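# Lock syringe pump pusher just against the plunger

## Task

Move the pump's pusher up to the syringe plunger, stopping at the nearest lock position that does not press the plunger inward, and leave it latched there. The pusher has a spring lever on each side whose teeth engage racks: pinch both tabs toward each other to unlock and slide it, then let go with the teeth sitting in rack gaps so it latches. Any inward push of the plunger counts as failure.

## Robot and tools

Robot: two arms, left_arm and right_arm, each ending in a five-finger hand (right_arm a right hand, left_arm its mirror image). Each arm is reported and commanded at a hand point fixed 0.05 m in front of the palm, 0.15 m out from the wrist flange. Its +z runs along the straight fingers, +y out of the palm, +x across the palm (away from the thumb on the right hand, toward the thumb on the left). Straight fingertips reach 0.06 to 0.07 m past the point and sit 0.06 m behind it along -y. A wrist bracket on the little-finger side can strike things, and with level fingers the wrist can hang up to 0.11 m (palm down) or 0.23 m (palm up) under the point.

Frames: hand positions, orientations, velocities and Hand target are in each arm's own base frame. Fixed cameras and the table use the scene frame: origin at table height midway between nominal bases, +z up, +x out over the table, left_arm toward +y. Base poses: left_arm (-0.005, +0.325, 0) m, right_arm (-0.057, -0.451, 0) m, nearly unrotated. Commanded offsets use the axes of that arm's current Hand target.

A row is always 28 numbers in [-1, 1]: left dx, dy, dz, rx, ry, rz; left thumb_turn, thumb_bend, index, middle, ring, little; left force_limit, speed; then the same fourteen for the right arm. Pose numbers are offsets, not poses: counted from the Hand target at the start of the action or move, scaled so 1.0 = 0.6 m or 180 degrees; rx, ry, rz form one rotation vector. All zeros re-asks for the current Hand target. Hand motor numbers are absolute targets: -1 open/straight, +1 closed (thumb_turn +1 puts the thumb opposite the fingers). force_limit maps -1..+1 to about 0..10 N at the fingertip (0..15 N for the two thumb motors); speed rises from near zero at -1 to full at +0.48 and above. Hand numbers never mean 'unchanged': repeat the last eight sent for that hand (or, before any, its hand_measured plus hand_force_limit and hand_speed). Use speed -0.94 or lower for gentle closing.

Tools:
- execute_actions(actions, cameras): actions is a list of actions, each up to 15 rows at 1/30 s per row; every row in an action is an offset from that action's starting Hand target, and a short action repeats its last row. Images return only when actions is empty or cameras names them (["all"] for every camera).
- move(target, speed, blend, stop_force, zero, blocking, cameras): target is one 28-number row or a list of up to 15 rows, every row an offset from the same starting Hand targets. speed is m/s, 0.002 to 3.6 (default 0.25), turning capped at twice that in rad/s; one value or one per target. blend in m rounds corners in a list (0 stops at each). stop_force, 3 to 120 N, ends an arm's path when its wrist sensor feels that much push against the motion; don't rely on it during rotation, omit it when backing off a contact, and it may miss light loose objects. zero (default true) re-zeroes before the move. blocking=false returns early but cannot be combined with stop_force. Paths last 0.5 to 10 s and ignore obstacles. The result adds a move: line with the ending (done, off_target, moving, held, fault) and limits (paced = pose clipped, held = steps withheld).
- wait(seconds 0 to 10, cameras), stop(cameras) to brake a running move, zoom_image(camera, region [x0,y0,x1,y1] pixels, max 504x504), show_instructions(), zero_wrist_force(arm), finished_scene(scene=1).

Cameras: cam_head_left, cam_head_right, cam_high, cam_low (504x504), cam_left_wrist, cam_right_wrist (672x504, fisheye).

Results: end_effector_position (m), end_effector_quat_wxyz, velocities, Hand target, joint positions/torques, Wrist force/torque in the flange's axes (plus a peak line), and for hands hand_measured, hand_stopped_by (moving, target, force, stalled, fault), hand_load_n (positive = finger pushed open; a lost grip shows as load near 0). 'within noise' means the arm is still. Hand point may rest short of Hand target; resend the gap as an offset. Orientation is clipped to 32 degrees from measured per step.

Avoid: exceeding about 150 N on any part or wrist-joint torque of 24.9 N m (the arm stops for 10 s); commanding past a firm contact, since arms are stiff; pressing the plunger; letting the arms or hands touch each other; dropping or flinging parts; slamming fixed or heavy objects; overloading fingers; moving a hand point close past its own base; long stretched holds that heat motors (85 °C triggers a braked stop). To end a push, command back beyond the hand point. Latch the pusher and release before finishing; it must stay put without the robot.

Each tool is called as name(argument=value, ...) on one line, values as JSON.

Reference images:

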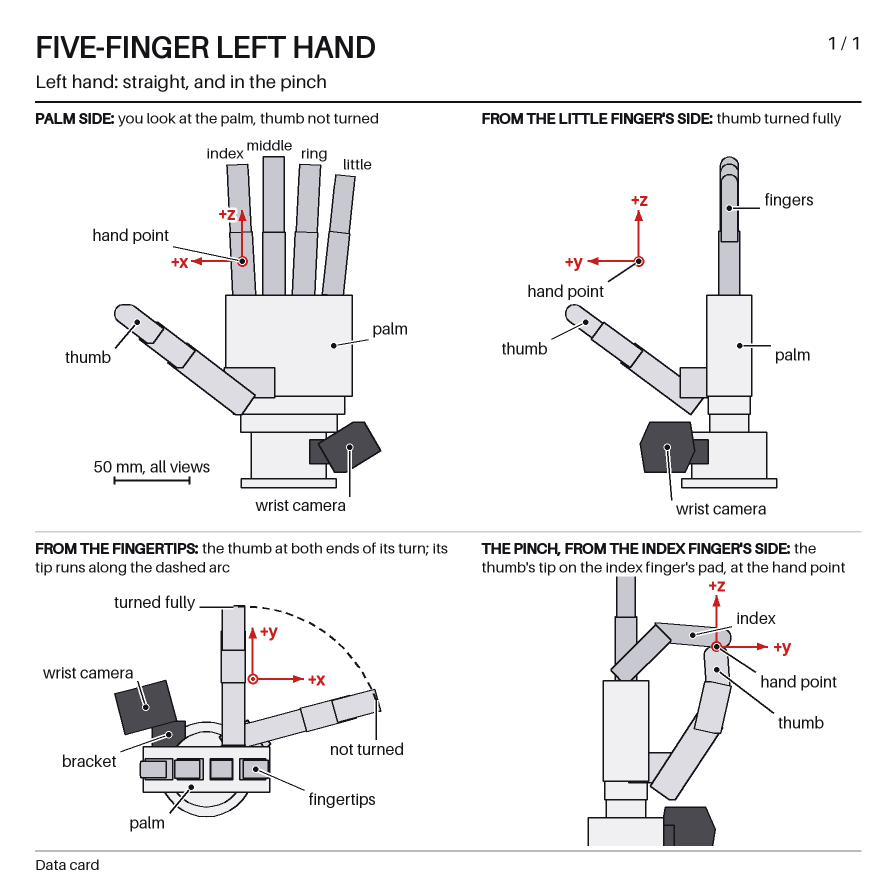

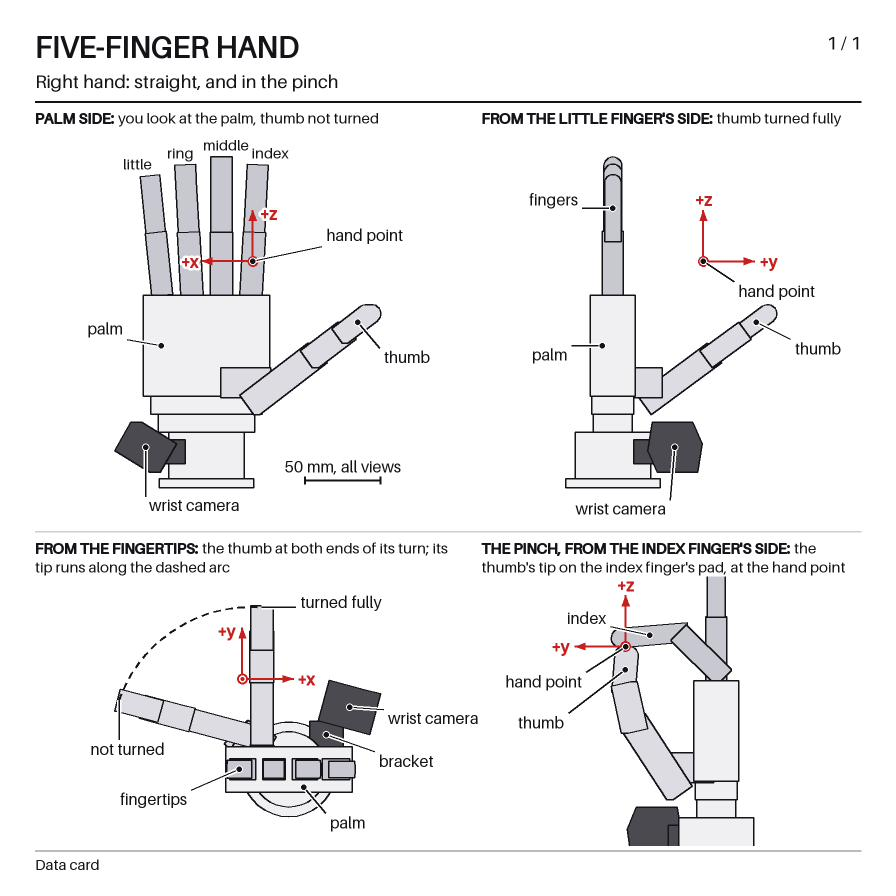

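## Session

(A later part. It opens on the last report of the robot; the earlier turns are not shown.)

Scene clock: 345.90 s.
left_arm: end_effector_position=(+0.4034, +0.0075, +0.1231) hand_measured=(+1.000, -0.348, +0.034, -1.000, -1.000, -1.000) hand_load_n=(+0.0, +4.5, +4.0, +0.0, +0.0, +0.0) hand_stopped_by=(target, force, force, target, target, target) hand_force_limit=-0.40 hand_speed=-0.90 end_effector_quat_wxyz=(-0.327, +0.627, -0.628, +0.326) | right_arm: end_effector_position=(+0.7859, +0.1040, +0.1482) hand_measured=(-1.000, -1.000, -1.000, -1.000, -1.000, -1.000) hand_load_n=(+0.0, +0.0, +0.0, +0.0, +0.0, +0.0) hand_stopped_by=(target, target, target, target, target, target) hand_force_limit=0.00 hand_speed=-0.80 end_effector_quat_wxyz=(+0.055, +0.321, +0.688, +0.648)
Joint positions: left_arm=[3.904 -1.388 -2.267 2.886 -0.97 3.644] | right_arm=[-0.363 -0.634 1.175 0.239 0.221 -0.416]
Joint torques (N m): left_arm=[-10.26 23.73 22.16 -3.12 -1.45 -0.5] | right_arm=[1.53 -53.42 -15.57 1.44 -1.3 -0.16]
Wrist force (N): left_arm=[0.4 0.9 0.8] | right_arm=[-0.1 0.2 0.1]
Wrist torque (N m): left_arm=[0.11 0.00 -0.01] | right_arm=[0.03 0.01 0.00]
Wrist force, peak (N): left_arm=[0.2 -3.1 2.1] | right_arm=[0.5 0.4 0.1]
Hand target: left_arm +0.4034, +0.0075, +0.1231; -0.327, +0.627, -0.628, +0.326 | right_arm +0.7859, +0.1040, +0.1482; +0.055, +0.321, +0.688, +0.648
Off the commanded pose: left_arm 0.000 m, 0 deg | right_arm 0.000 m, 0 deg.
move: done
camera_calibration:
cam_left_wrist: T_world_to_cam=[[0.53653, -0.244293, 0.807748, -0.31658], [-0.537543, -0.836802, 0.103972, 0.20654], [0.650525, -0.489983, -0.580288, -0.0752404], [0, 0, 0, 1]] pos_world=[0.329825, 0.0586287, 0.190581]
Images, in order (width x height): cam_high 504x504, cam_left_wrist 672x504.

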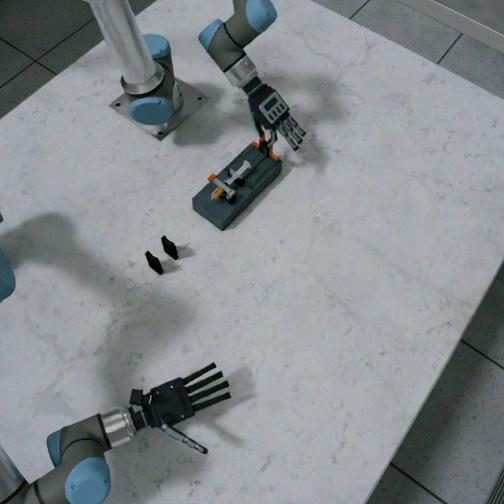

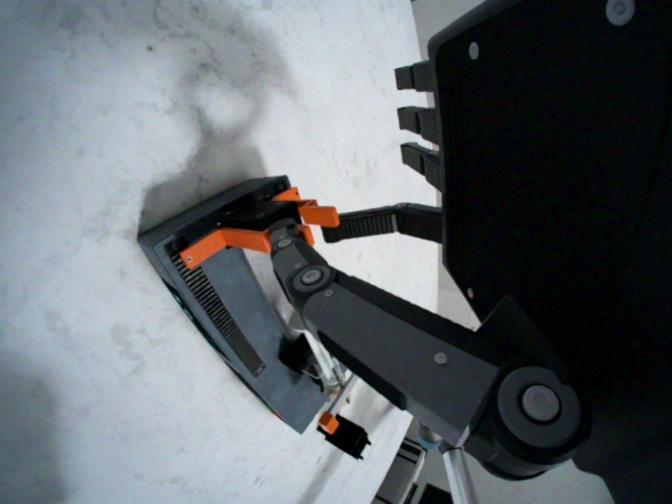

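move(target=[[0,0,0,0,0,0,1,-0.6,-0.3,-1,-1,-1,-0.4,0, 0,0,0,0,0,0,-1,-1,-1,-1,-1,-1,0,-0.8],[-0.0075,0,0,0,0,0,0.76,-0.6,-0.3,-1,-1,-1,-0.4,0, 0,0,0,0,0,0,-1,-1,-1,-1,-1,-1,0,-0.8],[-0.0075,0,0,0,0,0,0.76,0.3,0.5,-1,-1,-1,0.1,-0.9, 0,0,0,0,0,0,-1,-1,-1,-1,-1,-1,0,-0.8]], cameras=["cam_left_wrist","cam_high"])

zoom_image(camera="cam_left_wrist", region=[180, 150, 420, 330])

zoom_image(camera="cam_high", region=[245, 115, 295, 165])

Scene clock: 373.97 s.
left_arm: end_effector_position=(+0.4034, +0.0120, +0.1231) hand_measured=(+0.760, -0.226, +0.088, -1.000, -1.000, -1.000) hand_load_n=(+0.5, +8.5, +5.5, +0.0, +0.0, +0.0) hand_stopped_by=(target, force, force, target, target, target) hand_force_limit=0.10 hand_speed=-0.90 end_effector_quat_wxyz=(-0.327, +0.627, -0.628, +0.326) | right_arm: end_effector_position=(+0.7859, +0.1040, +0.1482) hand_measured=(-1.000, -1.000, -1.000, -1.000, -1.000, -1.000) hand_load_n=(+0.0, +0.0, +0.0, +0.0, +0.0, +0.0) hand_stopped_by=(target, target, target, target, target, target) hand_force_limit=0.00 hand_speed=-0.80 end_effector_quat_wxyz=(+0.055, +0.321, +0.688, +0.648)
Joint positions: left_arm=[3.92 -1.393 -2.265 2.881 -0.958 3.658] | right_arm=[-0.363 -0.634 1.175 0.239 0.221 -0.416]
Joint torques (N m): left_arm=[-10.64 19.61 11.48 0.07 -1.27 -0.71] | right_arm=[2.2 -52.7 -14.31 1.6 -1.08 -0.15]
Wrist force (N): left_arm=[1.0 3.5 -1.0] | right_arm=[-0.4 0.0 0.0]
Wrist torque (N m): left_arm=[0.18 0.01 -0.01] | right_arm=[0.00 0.05 -0.02]
Wrist force, peak (N): left_arm=[0.1 -3.5 3.4] | right_arm=[0.2 0.7 -0.1]
Hand target: left_arm +0.4034, +0.0120, +0.1231; -0.327, +0.627, -0.628, +0.326 | right_arm +0.7859, +0.1040, +0.1482; +0.055, +0.321, +0.688, +0.648
Off the commanded pose: left_arm 0.000 m, 0 deg | right_arm 0.000 m, 0 deg.
move: done
camera_calibration:
cam_left_wrist: T_world_to_cam=[[0.53653, -0.244293, 0.807748, -0.31548], [-0.537543, -0.836802, 0.103972, 0.210306], [0.650525, -0.489983, -0.580288, -0.0730355], [0, 0, 0, 1]] pos_world=[0.329825, 0.0631287, 0.190581]
Images, in order (width x height): cam_high 504x504, cam_left_wrist 672x504.

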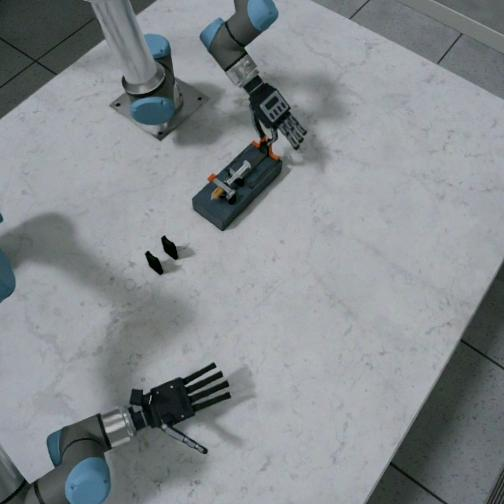

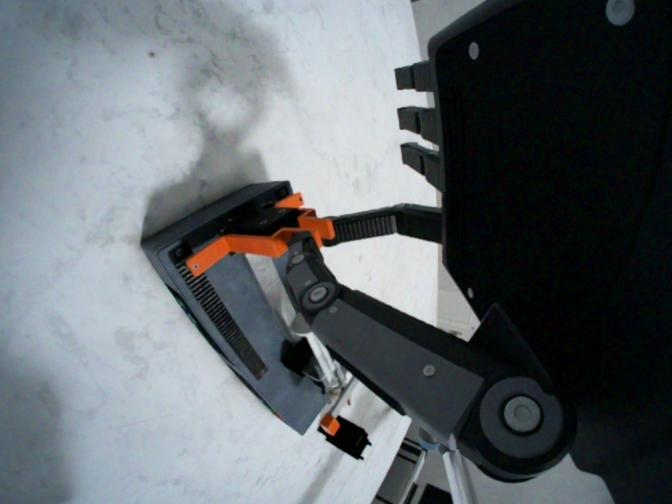

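Scaled by 2.100 from the camera's 672x504 image, which has a finer 960x720 frame.

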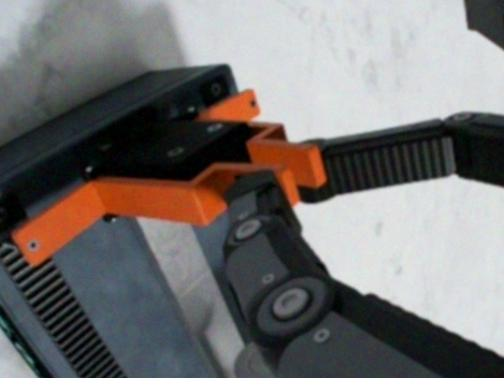

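Scaled by 10.080 from the camera's 504x504 image, which has a finer 720x720 frame.

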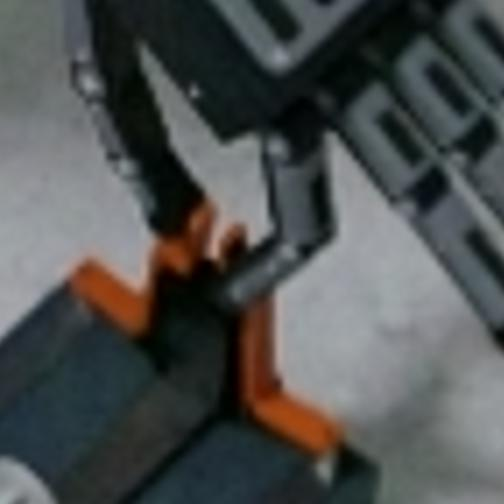

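zoom_image(camera="cam_left_wrist", region=[170, 190, 270, 290])

zoom_image(camera="cam_left_wrist", region=[260, 170, 360, 270])

Scaled by 5.040 from the camera's 672x504 image, which has a finer 960x720 frame.

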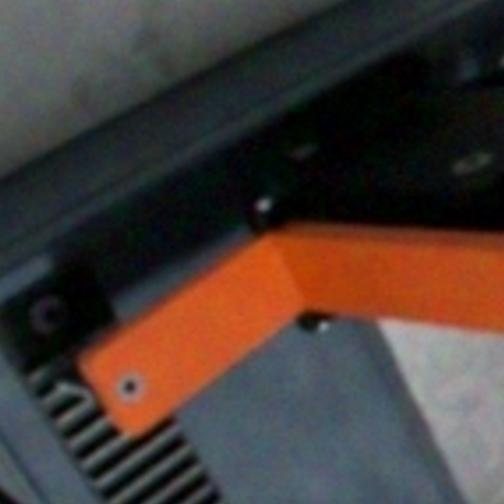

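Scaled by 5.040 from the camera's 672x504 image, which has a finer 960x720 frame.

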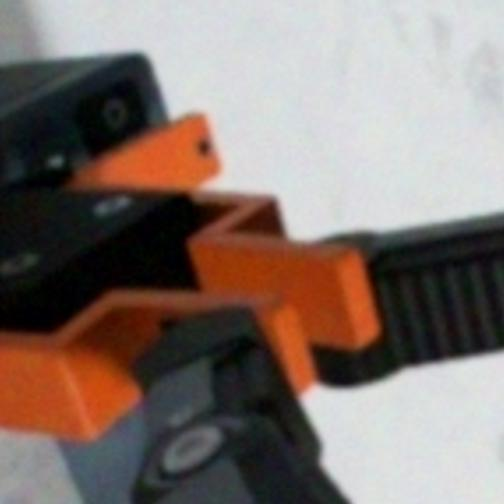

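move(target=[0.0083,0,0,0,0,0,0.76,0.3,0.5,-1,-1,-1,0.1,-0.9, 0,0,0,0,0,0,-1,-1,-1,-1,-1,-1,0,-0.8], speed=0.02, stop_force=8, cameras=["cam_left_wrist"])

zoom_image(camera="cam_left_wrist", region=[180, 150, 420, 330])

Scene clock: 388.33 s.
left_arm: end_effector_position=(+0.4034, +0.0070, +0.1231) hand_measured=(+0.760, -0.226, +0.088, -1.000, -1.000, -1.000) hand_load_n=(-2.0, +8.0, +4.0, +0.0, +0.0, +0.0) hand_stopped_by=(target, force, force, target, target, target) hand_force_limit=0.10 hand_speed=-0.90 end_effector_quat_wxyz=(-0.327, +0.627, -0.628, +0.326) | right_arm: end_effector_position=(+0.7859, +0.1040, +0.1482) hand_measured=(-1.000, -1.000, -1.000, -1.000, -1.000, -1.000) hand_load_n=(+0.0, +0.0, +0.0, +0.5, +0.0, +0.0) hand_stopped_by=(target, target, target, target, target, target) hand_force_limit=0.00 hand_speed=-0.80 end_effector_quat_wxyz=(+0.055, +0.321, +0.688, +0.648)
Joint positions: left_arm=[3.902 -1.388 -2.268 2.887 -0.971 3.643] | right_arm=[-0.363 -0.634 1.175 0.239 0.221 -0.416]
Joint torques (N m): left_arm=[9.31 1.54 21.69 -2.34 3.5 1.49] | right_arm=[0.9 -53.93 -14.04 1.71 -1.54 -0.14]
Wrist force (N): left_arm=[-2.1 1.3 -4.2] | right_arm=[0.3 0.2 0.1]
Wrist torque (N m): left_arm=[0.13 -0.02 0.15] | right_arm=[0.01 -0.04 0.02]
Wrist force, peak (N): left_arm=[-2.5 0.8 -4.6] | right_arm=[-0.3 0.5 -0.6]
Hand target: left_arm +0.4034, +0.0070, +0.1231; -0.327, +0.627, -0.628, +0.326 | right_arm +0.7859, +0.1040, +0.1482; +0.055, +0.321, +0.688, +0.648
Off the commanded pose: left_arm 0.000 m, 0 deg | right_arm 0.000 m, 0 deg.
move: done
camera_calibration:
cam_left_wrist: T_world_to_cam=[[0.53653, -0.244293, 0.807748, -0.316702], [-0.537543, -0.836802, 0.103972, 0.206122], [0.650525, -0.489983, -0.580288, -0.0754854], [0, 0, 0, 1]] pos_world=[0.329825, 0.0581287, 0.190581]
Images, in order (width x height): cam_left_wrist 672x504.

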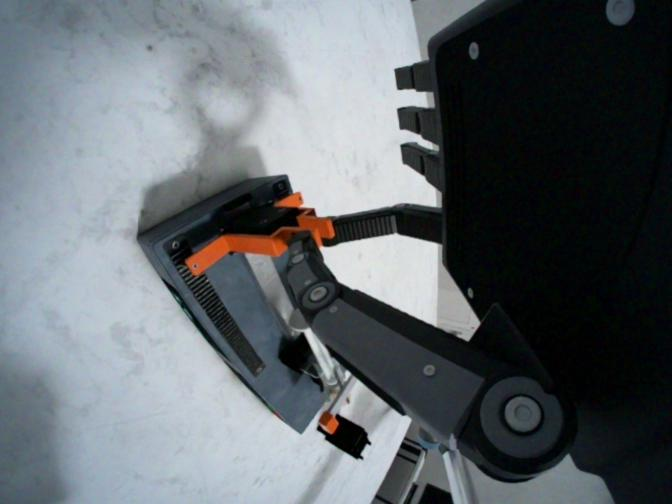

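Scaled by 2.100 from the camera's 672x504 image, which has a finer 960x720 frame.

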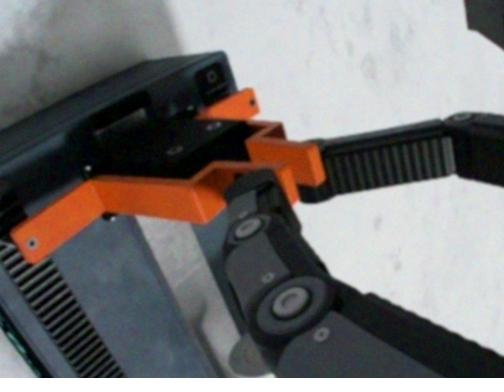

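move(target=[0.05,0,0,0,0,0,0.76,0.3,0.5,-1,-1,-1,0.1,-0.9, 0,0,0,0,0,0,-1,-1,-1,-1,-1,-1,0,-0.8], speed=0.03, stop_force=8, cameras=["cam_left_wrist","cam_high","cam_low"])

zoom_image(camera="cam_left_wrist", region=[180, 150, 420, 330])

zoom_image(camera="cam_high", region=[205, 125, 290, 210])

zoom_image(camera="cam_low", region=[400, 150, 504, 250])

Scene clock: 420.70 s.
left_arm: end_effector_position=(+0.4034, -0.0230, +0.1230) hand_measured=(+0.760, -0.226, +0.090, -1.000, -1.000, -1.000) hand_load_n=(+3.0, +1.0, +0.0, +0.0, +0.0, +0.0) hand_stopped_by=(target, force, force, target, target, target) hand_force_limit=0.10 hand_speed=-0.90 end_effector_quat_wxyz=(-0.327, +0.627, -0.628, +0.326) | right_arm: end_effector_position=(+0.7859, +0.1040, +0.1482) hand_measured=(-1.000, -1.000, -1.000, -1.000, -1.000, -1.000) hand_load_n=(+0.0, +0.0, +0.0, +0.0, +0.0, +0.0) hand_stopped_by=(target, target, target, target, target, target) hand_force_limit=0.00 hand_speed=-0.80 end_effector_quat_wxyz=(+0.055, +0.321, +0.688, +0.648)
Joint positions: left_arm=[3.783 -1.363 -2.277 2.921 -1.059 3.548] | right_arm=[-0.363 -0.634 1.175 0.239 0.221 -0.416]
Joint torques (N m): left_arm=[11.89 -3.7 26.3 -2.71 2.14 1.87] | right_arm=[1.95 -53.44 -14.54 1.55 -1.46 -0.36]
Wrist force (N): left_arm=[2.7 -0.6 -1.0] | right_arm=[-0.2 0.1 -0.2]
Wrist torque (N m): left_arm=[0.04 0.00 -0.01] | right_arm=[0.03 0.04 -0.01]
Wrist force, peak (N): left_arm=[-3.4 0.4 -8.6] | right_arm=[0.6 0.4 0.2]
Hand target: left_arm +0.4034, -0.0230, +0.1230; -0.327, +0.627, -0.628, +0.326 | right_arm +0.7859, +0.1040, +0.1482; +0.055, +0.321, +0.688, +0.648
Off the commanded pose: left_arm 0.000 m, 0 deg | right_arm 0.000 m, 0 deg.
move: done
camera_calibration:
cam_left_wrist: T_world_to_cam=[[0.53653, -0.244293, 0.807748, -0.324031], [-0.537543, -0.836802, 0.103972, 0.181018], [0.650525, -0.489983, -0.580288, -0.0901849], [0, 0, 0, 1]] pos_world=[0.329825, 0.0281287, 0.190581]
Images, in order (width x height): cam_high 504x504, cam_low 504x504, cam_left_wrist 672x504.

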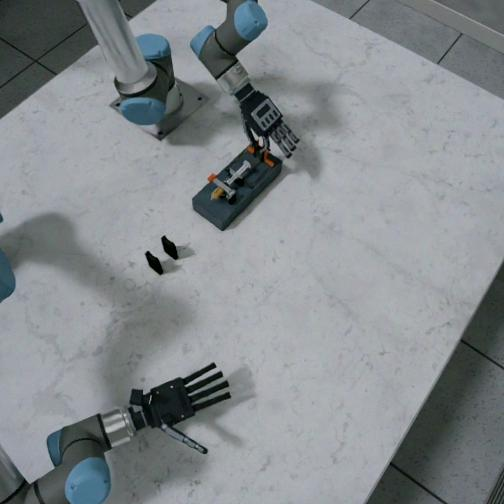

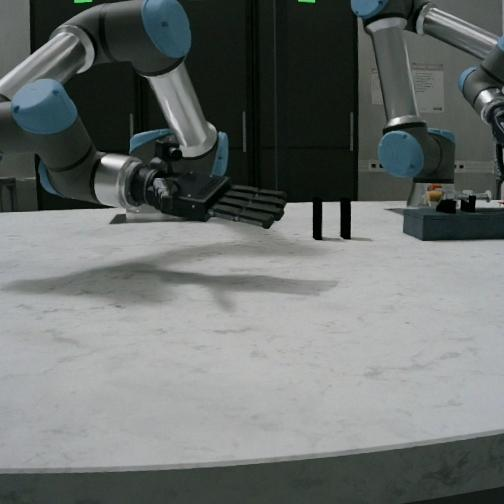

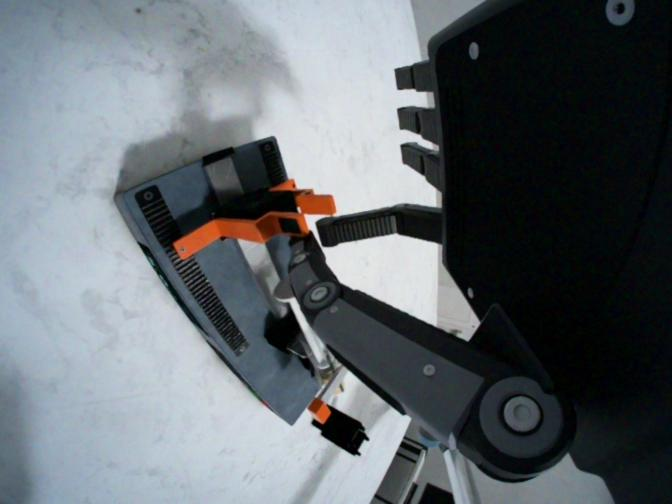

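Scaled by 2.100 from the camera's 672x504 image, which has a finer 960x720 frame.

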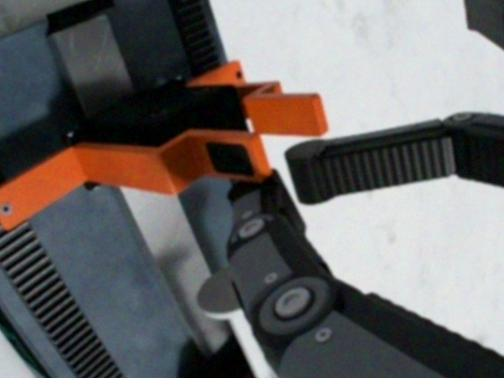

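Scaled by 5.929 from the camera's 504x504 image, which has a finer 720x720 frame.

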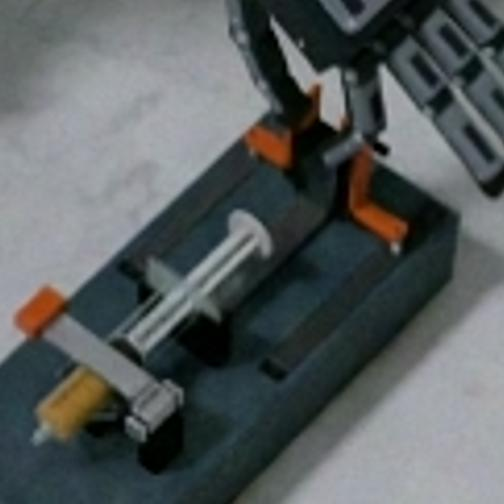

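Scaled by 4.846 from the camera's 504x504 image, which has a finer 720x720 frame.

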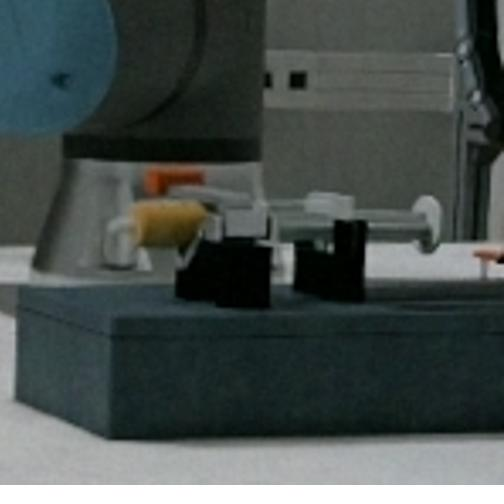

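move(target=[[0,0,0,0,0,0,0.76,-0.6,-0.3,-1,-1,-1,0.1,0, 0,0,0,0,0,0,-1,-1,-1,-1,-1,-1,0,-0.8],[-0.0225,0,0,0,0,0,0.66,-0.48,-0.15,-1,-1,-1,0.1,0, 0,0,0,0,0,0,-1,-1,-1,-1,-1,-1,0,-0.8],[-0.0225,0,0,0,0,0,0.66,0.3,0.5,-1,-1,-1,0.1,-0.88, 0,0,0,0,0,0,-1,-1,-1,-1,-1,-1,0,-0.8]], cameras=["cam_left_wrist","cam_high"])

zoom_image(camera="cam_left_wrist", region=[180, 150, 420, 330])

Scene clock: 458.70 s.
left_arm: end_effector_position=(+0.4034, -0.0095, +0.1230) hand_measured=(+0.660, -0.238, +0.092, -1.000, -1.000, -1.000) hand_load_n=(+0.5, +9.0, +5.0, +0.0, +0.0, +0.0) hand_stopped_by=(target, force, force, target, target, target) hand_force_limit=0.10 hand_speed=-0.88 end_effector_quat_wxyz=(-0.327, +0.627, -0.628, +0.326) | right_arm: end_effector_position=(+0.7859, +0.1040, +0.1482) hand_measured=(-1.000, -1.000, -1.000, -1.000, -1.000, -1.000) hand_load_n=(+0.0, +0.0, +0.0, +0.0, +0.0, +0.0) hand_stopped_by=(target, target, target, target, target, target) hand_force_limit=0.00 hand_speed=-0.80 end_effector_quat_wxyz=(+0.055, +0.321, +0.688, +0.648)
Joint positions: left_arm=[3.839 -1.372 -2.274 2.906 -1.017 3.591] | right_arm=[-0.363 -0.634 1.175 0.239 0.221 -0.416]
Joint torques (N m): left_arm=[-9.97 23.2 11.58 -2.27 -1.59 -1.32] | right_arm=[1.24 -54 -14.24 1.57 -1.41 -0.33]
Wrist force (N): left_arm=[0.9 3.1 -1.9] | right_arm=[-0.2 0.3 0.1]
Wrist torque (N m): left_arm=[0.21 0.02 0.09] | right_arm=[0.03 0.05 0.00]
Wrist force, peak (N): left_arm=[1.0 3.7 -1.5] | right_arm=[0.6 0.5 -0.1]
Hand target: left_arm +0.4034, -0.0095, +0.1230; -0.327, +0.627, -0.628, +0.326 | right_arm +0.7859, +0.1040, +0.1482; +0.055, +0.321, +0.688, +0.648
Off the commanded pose: left_arm 0.000 m, 0 deg | right_arm 0.000 m, 0 deg.
move: done
camera_calibration:
cam_left_wrist: T_world_to_cam=[[0.53653, -0.244293, 0.807748, -0.320733], [-0.537543, -0.836802, 0.103972, 0.192315], [0.650525, -0.489983, -0.580288, -0.0835701], [0, 0, 0, 1]] pos_world=[0.329825, 0.0416287, 0.190581]
Images, in order (width x height): cam_high 504x504, cam_left_wrist 672x504.

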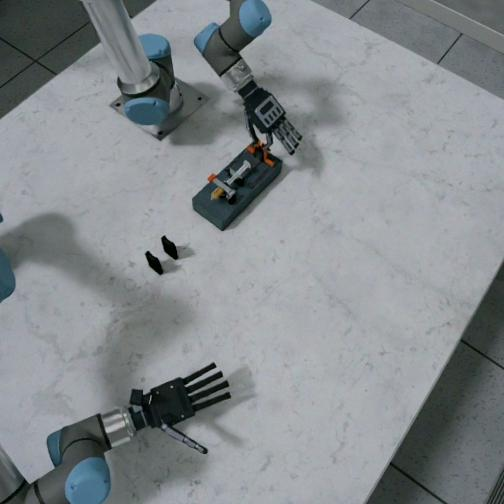

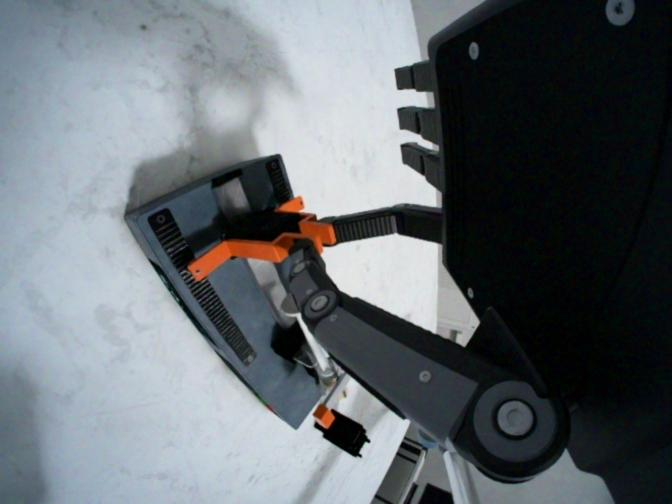

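Scaled by 2.100 from the camera's 672x504 image, which has a finer 960x720 frame.

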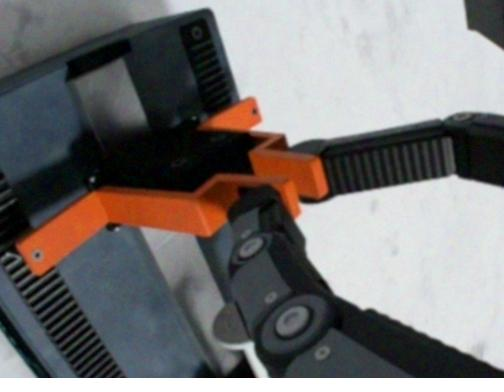

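move(target=[0,0,0,0,0,0,0.66,0.3,0.6,0.25,-1,-1,0.4,-0.8, 0,0,0,0,0,0,-1,-1,-1,-1,-1,-1,0,-0.8], cameras=["cam_left_wrist","cam_high"])

zoom_image(camera="cam_left_wrist", region=[180, 150, 420, 330])

zoom_image(camera="cam_high", region=[230, 115, 290, 175])

Scene clock: 472.17 s.
left_arm: end_effector_position=(+0.4034, -0.0095, +0.1230) hand_measured=(+0.660, -0.240, +0.108, +0.250, -1.000, -1.000) hand_load_n=(+0.5, +9.0, +8.5, +0.0, +0.0, +0.0) hand_stopped_by=(target, force, force, target, target, target) hand_force_limit=0.40 hand_speed=-0.80 end_effector_quat_wxyz=(-0.327, +0.627, -0.628, +0.326) | right_arm: end_effector_position=(+0.7859, +0.1040, +0.1482) hand_measured=(-1.000, -1.000, -1.000, -1.000, -1.000, -1.000) hand_load_n=(+0.0, +0.0, +0.0, +0.0, +0.0, +0.0) hand_stopped_by=(target, target, target, target, target, target) hand_force_limit=0.00 hand_speed=-0.80 end_effector_quat_wxyz=(+0.055, +0.321, +0.688, +0.648)
Joint positions: left_arm=[3.839 -1.372 -2.274 2.906 -1.017 3.591] | right_arm=[-0.363 -0.634 1.175 0.239 0.221 -0.416]
Joint torques (N m): left_arm=[-3.57 23.69 24.15 -1.79 2.57 -0.05] | right_arm=[1.72 -54.1 -13.39 1.83 -1.67 -0.49]
Wrist force (N): left_arm=[1.6 2.5 0.5] | right_arm=[0.3 0.1 0.2]
Wrist torque (N m): left_arm=[0.19 -0.01 0.12] | right_arm=[0.01 -0.05 0.04]
Wrist force, peak (N): left_arm=[1.1 3.6 -1.5] | right_arm=[0.1 0.7 0.2]
Hand target: left_arm +0.4034, -0.0095, +0.1230; -0.327, +0.627, -0.628, +0.326 | right_arm +0.7859, +0.1040, +0.1482; +0.055, +0.321, +0.688, +0.648
Off the commanded pose: left_arm 0.000 m, 0 deg | right_arm 0.000 m, 0 deg.
move: done
camera_calibration:
cam_left_wrist: T_world_to_cam=[[0.53653, -0.244293, 0.807748, -0.320733], [-0.537543, -0.836802, 0.103972, 0.192315], [0.650525, -0.489983, -0.580288, -0.0835701], [0, 0, 0, 1]] pos_world=[0.329825, 0.0416287, 0.190581]
Images, in order (width x height): cam_high 504x504, cam_left_wrist 672x504.

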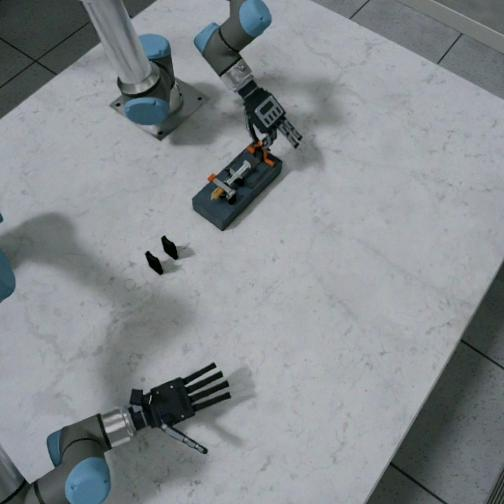

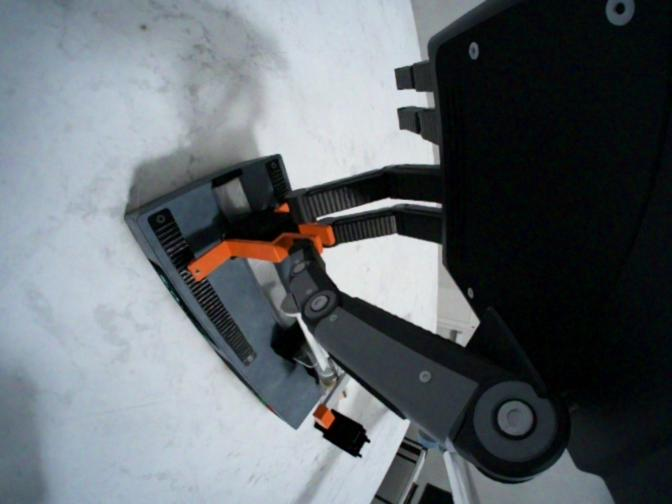

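Scaled by 2.100 from the camera's 672x504 image, which has a finer 960x720 frame.

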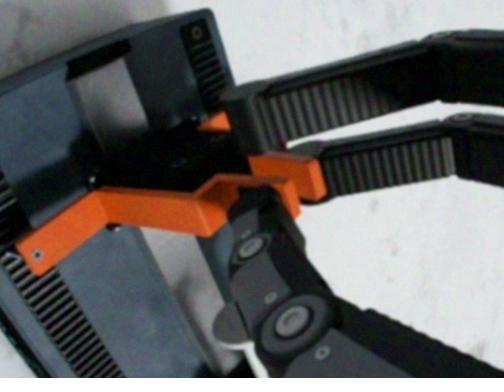

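Scaled by 8.400 from the camera's 504x504 image, which has a finer 720x720 frame.

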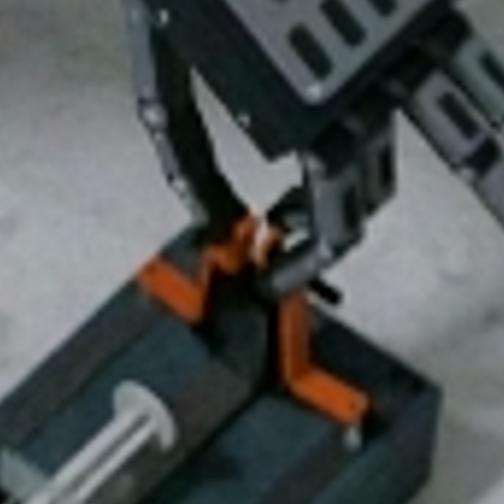

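move(target=[0.025,0,0,0,0,0,0.66,0.3,0.6,0.25,-1,-1,0.4,-0.8, 0,0,0,0,0,0,-1,-1,-1,-1,-1,-1,0,-0.8], speed=0.025, stop_force=8, cameras=["cam_left_wrist","cam_high"])

zoom_image(camera="cam_left_wrist", region=[180, 150, 420, 330])

zoom_image(camera="cam_high", region=[230, 115, 290, 175])

Scene clock: 478.53 s.
left_arm: end_effector_position=(+0.4033, -0.0245, +0.1230) hand_measured=(+0.660, -0.240, +0.108, +0.250, -1.000, -1.000) hand_load_n=(-1.5, +9.0, +5.5, -0.5, -0.5, +0.0) hand_stopped_by=(target, force, force, target, target, target) hand_force_limit=0.40 hand_speed=-0.80 end_effector_quat_wxyz=(-0.327, +0.627, -0.628, +0.326) | right_arm: end_effector_position=(+0.7859, +0.1040, +0.1482) hand_measured=(-1.000, -1.000, -1.000, -1.000, -1.000, -1.000) hand_load_n=(+0.0, +0.0, +0.0, +0.0, +0.0, +0.0) hand_stopped_by=(target, target, target, target, target, target) hand_force_limit=0.00 hand_speed=-0.80 end_effector_quat_wxyz=(+0.055, +0.321, +0.688, +0.648)
Joint positions: left_arm=[3.777 -1.362 -2.277 2.923 -1.063 3.544] | right_arm=[-0.363 -0.634 1.175 0.239 0.221 -0.416]
Joint torques (N m): left_arm=[10.46 -3.51 24.4 -2.39 2.54 1.82] | right_arm=[1.91 -54.41 -13.26 1.8 -1.68 -0.36]
Wrist force (N): left_arm=[0.0 0.1 -4.6] | right_arm=[0.1 0.2 0.0]
Wrist torque (N m): left_arm=[0.06 0.02 0.06] | right_arm=[0.03 -0.01 0.01]
Wrist force, peak (N): left_arm=[-2.7 -1.7 -5.9] | right_arm=[-0.2 0.6 -0.1]
Hand target: left_arm +0.4034, -0.0245, +0.1230; -0.327, +0.627, -0.628, +0.326 | right_arm +0.7859, +0.1040, +0.1482; +0.055, +0.321, +0.688, +0.648
Off the commanded pose: left_arm 0.000 m, 0 deg | right_arm 0.000 m, 0 deg.
move: done
camera_calibration:
cam_left_wrist: T_world_to_cam=[[0.53653, -0.244293, 0.807748, -0.324397], [-0.537543, -0.836802, 0.103972, 0.179763], [0.650525, -0.489983, -0.580288, -0.0909199], [0, 0, 0, 1]] pos_world=[0.329825, 0.0266287, 0.190581]
Images, in order (width x height): cam_high 504x504, cam_left_wrist 672x504.

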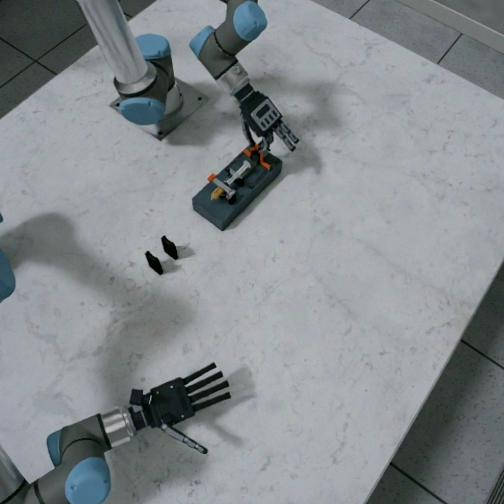

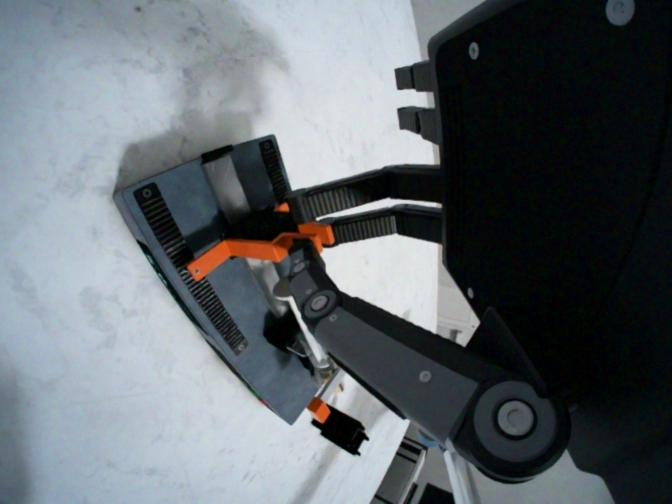

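Scaled by 2.100 from the camera's 672x504 image, which has a finer 960x720 frame.

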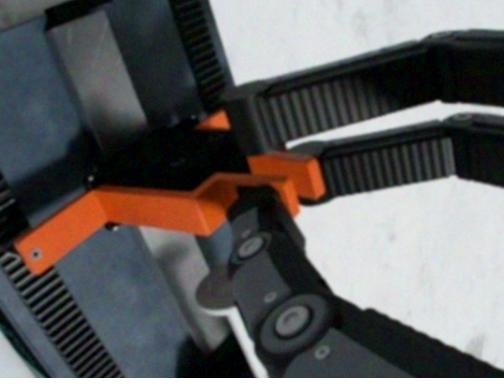

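Scaled by 8.400 from the camera's 504x504 image, which has a finer 720x720 frame.

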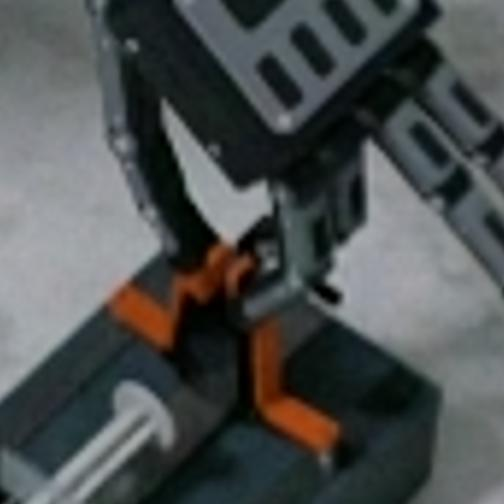

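move(target=[0.0417,0,0,0,0,0,0.66,0.3,0.6,0.25,-1,-1,0.4,-0.8, 0,0,0,0,0,0,-1,-1,-1,-1,-1,-1,0,-0.8], speed=0.03, stop_force=9, cameras=["cam_left_wrist","cam_high","cam_low","cam_head_left"])

zoom_image(camera="cam_left_wrist", region=[180, 150, 420, 330])

zoom_image(camera="cam_high", region=[220, 125, 280, 185])

zoom_image(camera="cam_low", region=[404, 150, 504, 250])

zoom_image(camera="cam_head_left", region=[150, 285, 230, 365])

Scene clock: 539.53 s.
left_arm: end_effector_position=(+0.4033, -0.0495, +0.1230) hand_measured=(+0.660, -0.240, +0.108, +0.250, -1.000, -1.000) hand_load_n=(-1.5, +10.5, +4.5, +0.0, +0.0, +0.0) hand_stopped_by=(target, force, force, target, target, target) hand_force_limit=0.40 hand_speed=-0.80 end_effector_quat_wxyz=(-0.327, +0.627, -0.628, +0.326) | right_arm: end_effector_position=(+0.7859, +0.1040, +0.1482) hand_measured=(-1.000, -1.000, -1.000, -1.000, -1.000, -1.000) hand_load_n=(+0.0, +0.0, +0.0, +0.0, +0.5, +0.0) hand_stopped_by=(target, target, target, target, target, target) hand_force_limit=0.00 hand_speed=-0.80 end_effector_quat_wxyz=(+0.055, +0.321, +0.688, +0.648)
Joint positions: left_arm=[3.668 -1.354 -2.277 2.949 -1.147 3.465] | right_arm=[-0.363 -0.634 1.175 0.239 0.221 -0.416]
Joint torques (N m): left_arm=[11.75 -2.41 28.37 -1.38 2.55 1.78] | right_arm=[0.95 -52.86 -13.55 1.87 -1.8 -0.32]
Wrist force (N): left_arm=[0.4 1.8 -8.9] | right_arm=[-0.1 0.3 0.0]
Wrist torque (N m): left_arm=[0.09 0.05 -0.01] | right_arm=[0.04 0.02 0.00]
Wrist force, peak (N): left_arm=[-3.3 -2.5 -9.9] | right_arm=[0.5 0.5 0.1]
Hand target: left_arm +0.4033, -0.0495, +0.1230; -0.327, +0.627, -0.628, +0.326 | right_arm +0.7859, +0.1040, +0.1482; +0.055, +0.321, +0.688, +0.648
Off the commanded pose: left_arm 0.000 m, 0 deg | right_arm 0.000 m, 0 deg.
move: done
camera_calibration:
cam_left_wrist: T_world_to_cam=[[0.53653, -0.244293, 0.807748, -0.330504], [-0.537543, -0.836802, 0.103972, 0.158843], [0.650525, -0.489983, -0.580288, -0.103169], [0, 0, 0, 1]] pos_world=[0.329825, 0.00162868, 0.190581]
Images, in order (width x height): cam_head_left 504x504, cam_high 504x504, cam_low 504x504, cam_left_wrist 672x504.

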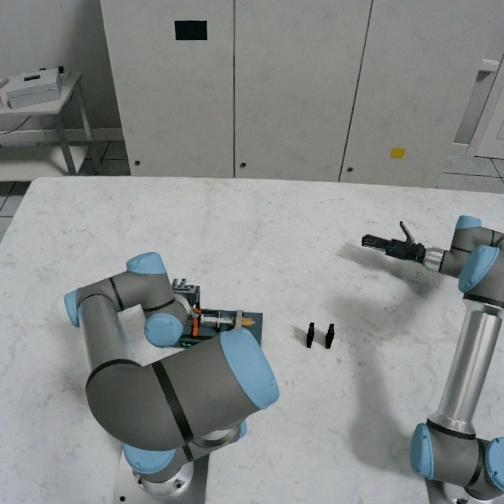

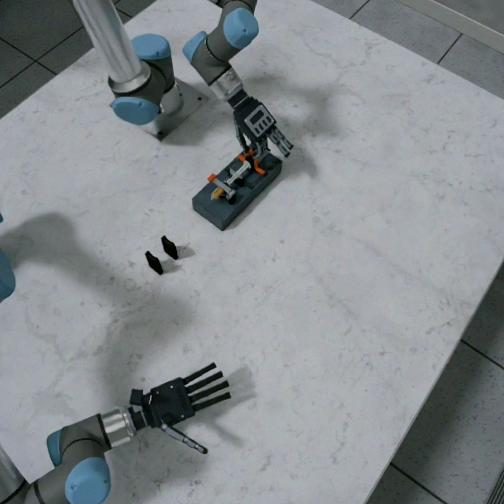

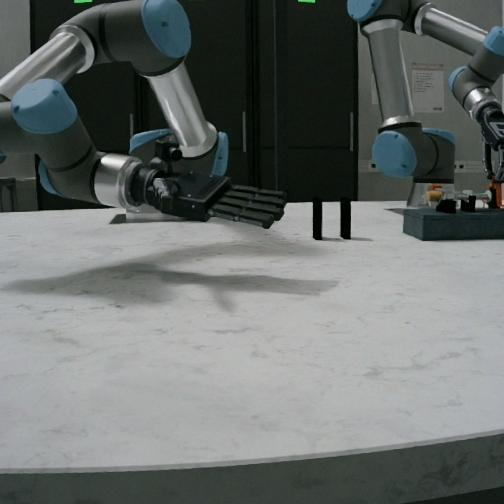

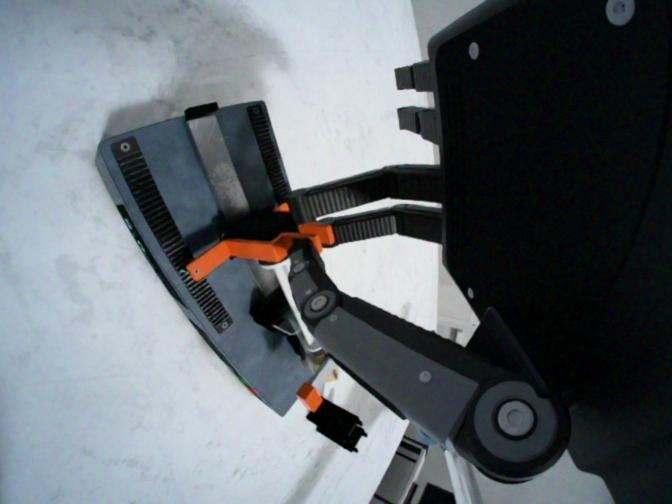

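Scaled by 2.100 from the camera's 672x504 image, which has a finer 960x720 frame.

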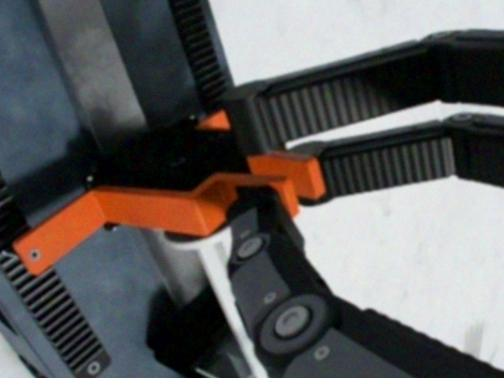

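Scaled by 8.400 from the camera's 504x504 image, which has a finer 720x720 frame.

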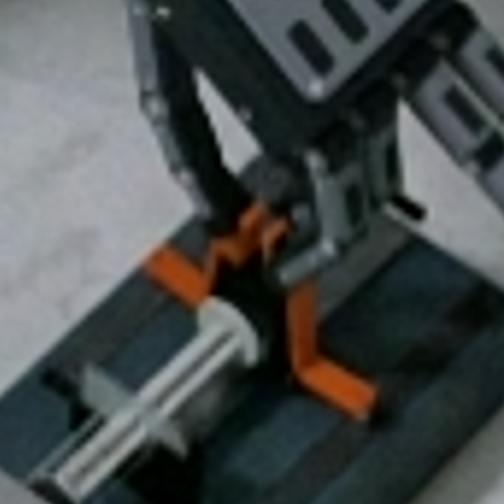

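Scaled by 5.040 from the camera's 504x504 image, which has a finer 720x720 frame.

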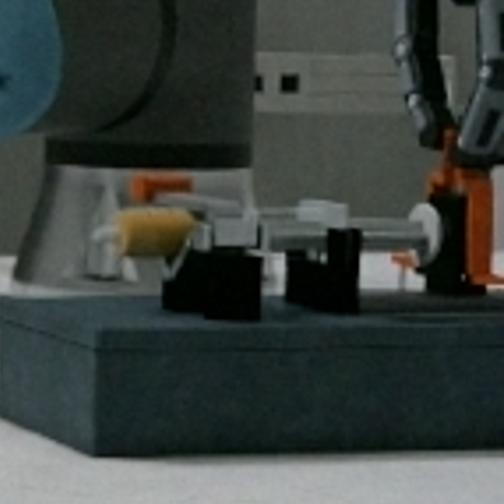

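Scaled by 6.300 from the camera's 504x504 image, which has a finer 720x720 frame.

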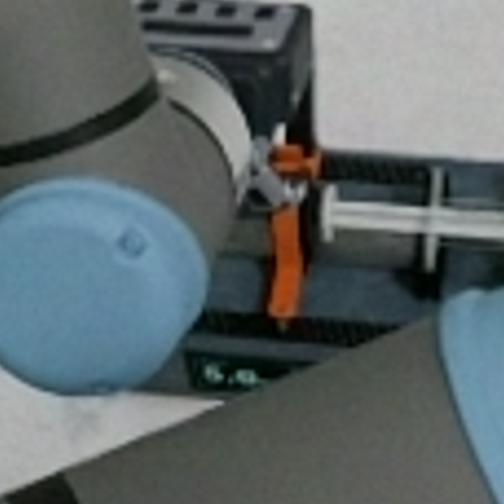

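zoom_image(camera="cam_left_wrist", region=[220, 215, 310, 305])

zoom_image(camera="cam_head_left", region=[185, 300, 225, 340])

zoom_image(camera="cam_low", region=[464, 170, 504, 210])

zoom_image(camera="cam_high", region=[235, 150, 265, 180])

Scaled by 5.600 from the camera's 672x504 image, which has a finer 960x720 frame.

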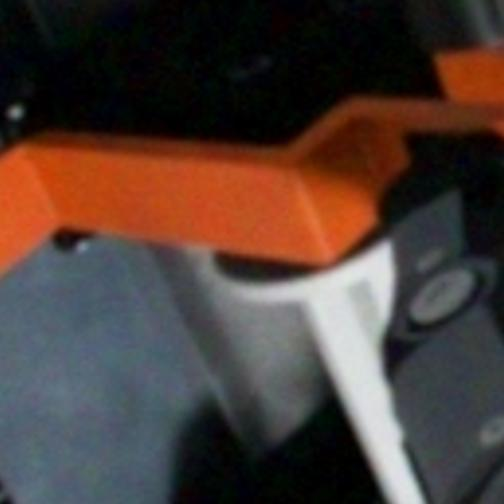

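Scaled by 12.600 from the camera's 504x504 image, which has a finer 720x720 frame.

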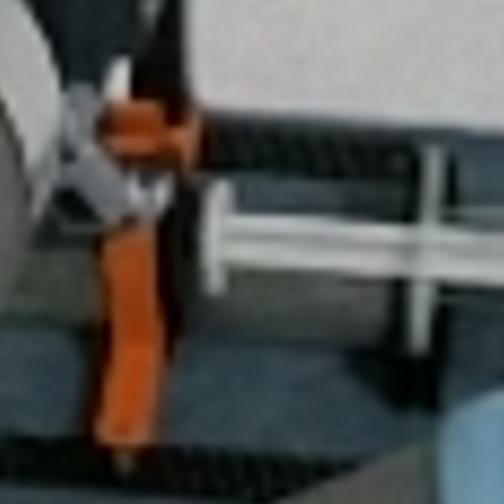

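Scaled by 12.600 from the camera's 504x504 image, which has a finer 720x720 frame.

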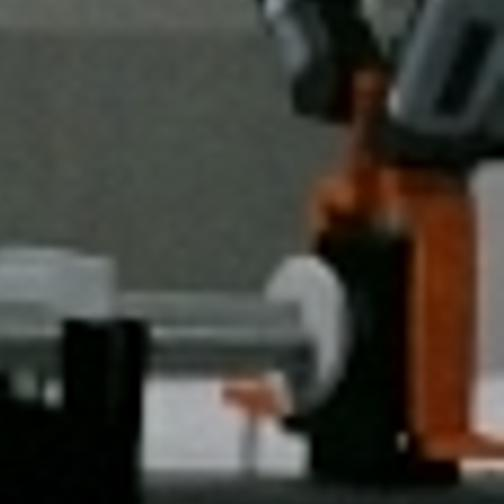

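Scaled by 16.800 from the camera's 504x504 image, which has a finer 720x720 frame.

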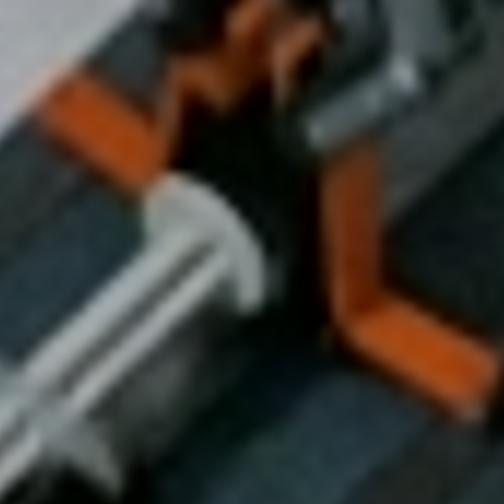

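zoom_image(camera="cam_left_wrist", region=[170, 235, 260, 335])

zoom_image(camera="cam_left_wrist", region=[100, 120, 220, 260])

Scaled by 5.040 from the camera's 672x504 image, which has a finer 960x720 frame.

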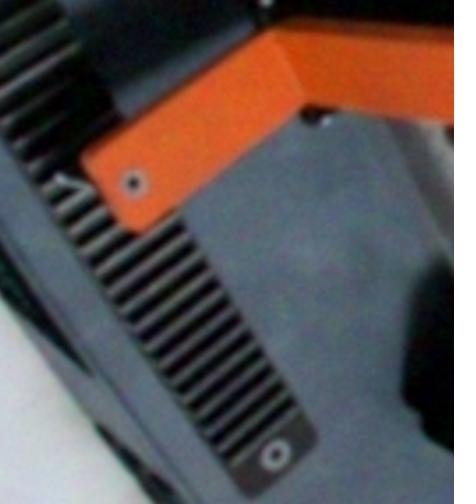

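Scaled by 3.600 from the camera's 672x504 image, which has a finer 960x720 frame.

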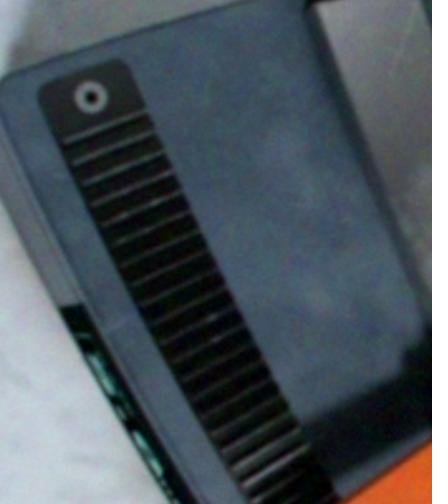

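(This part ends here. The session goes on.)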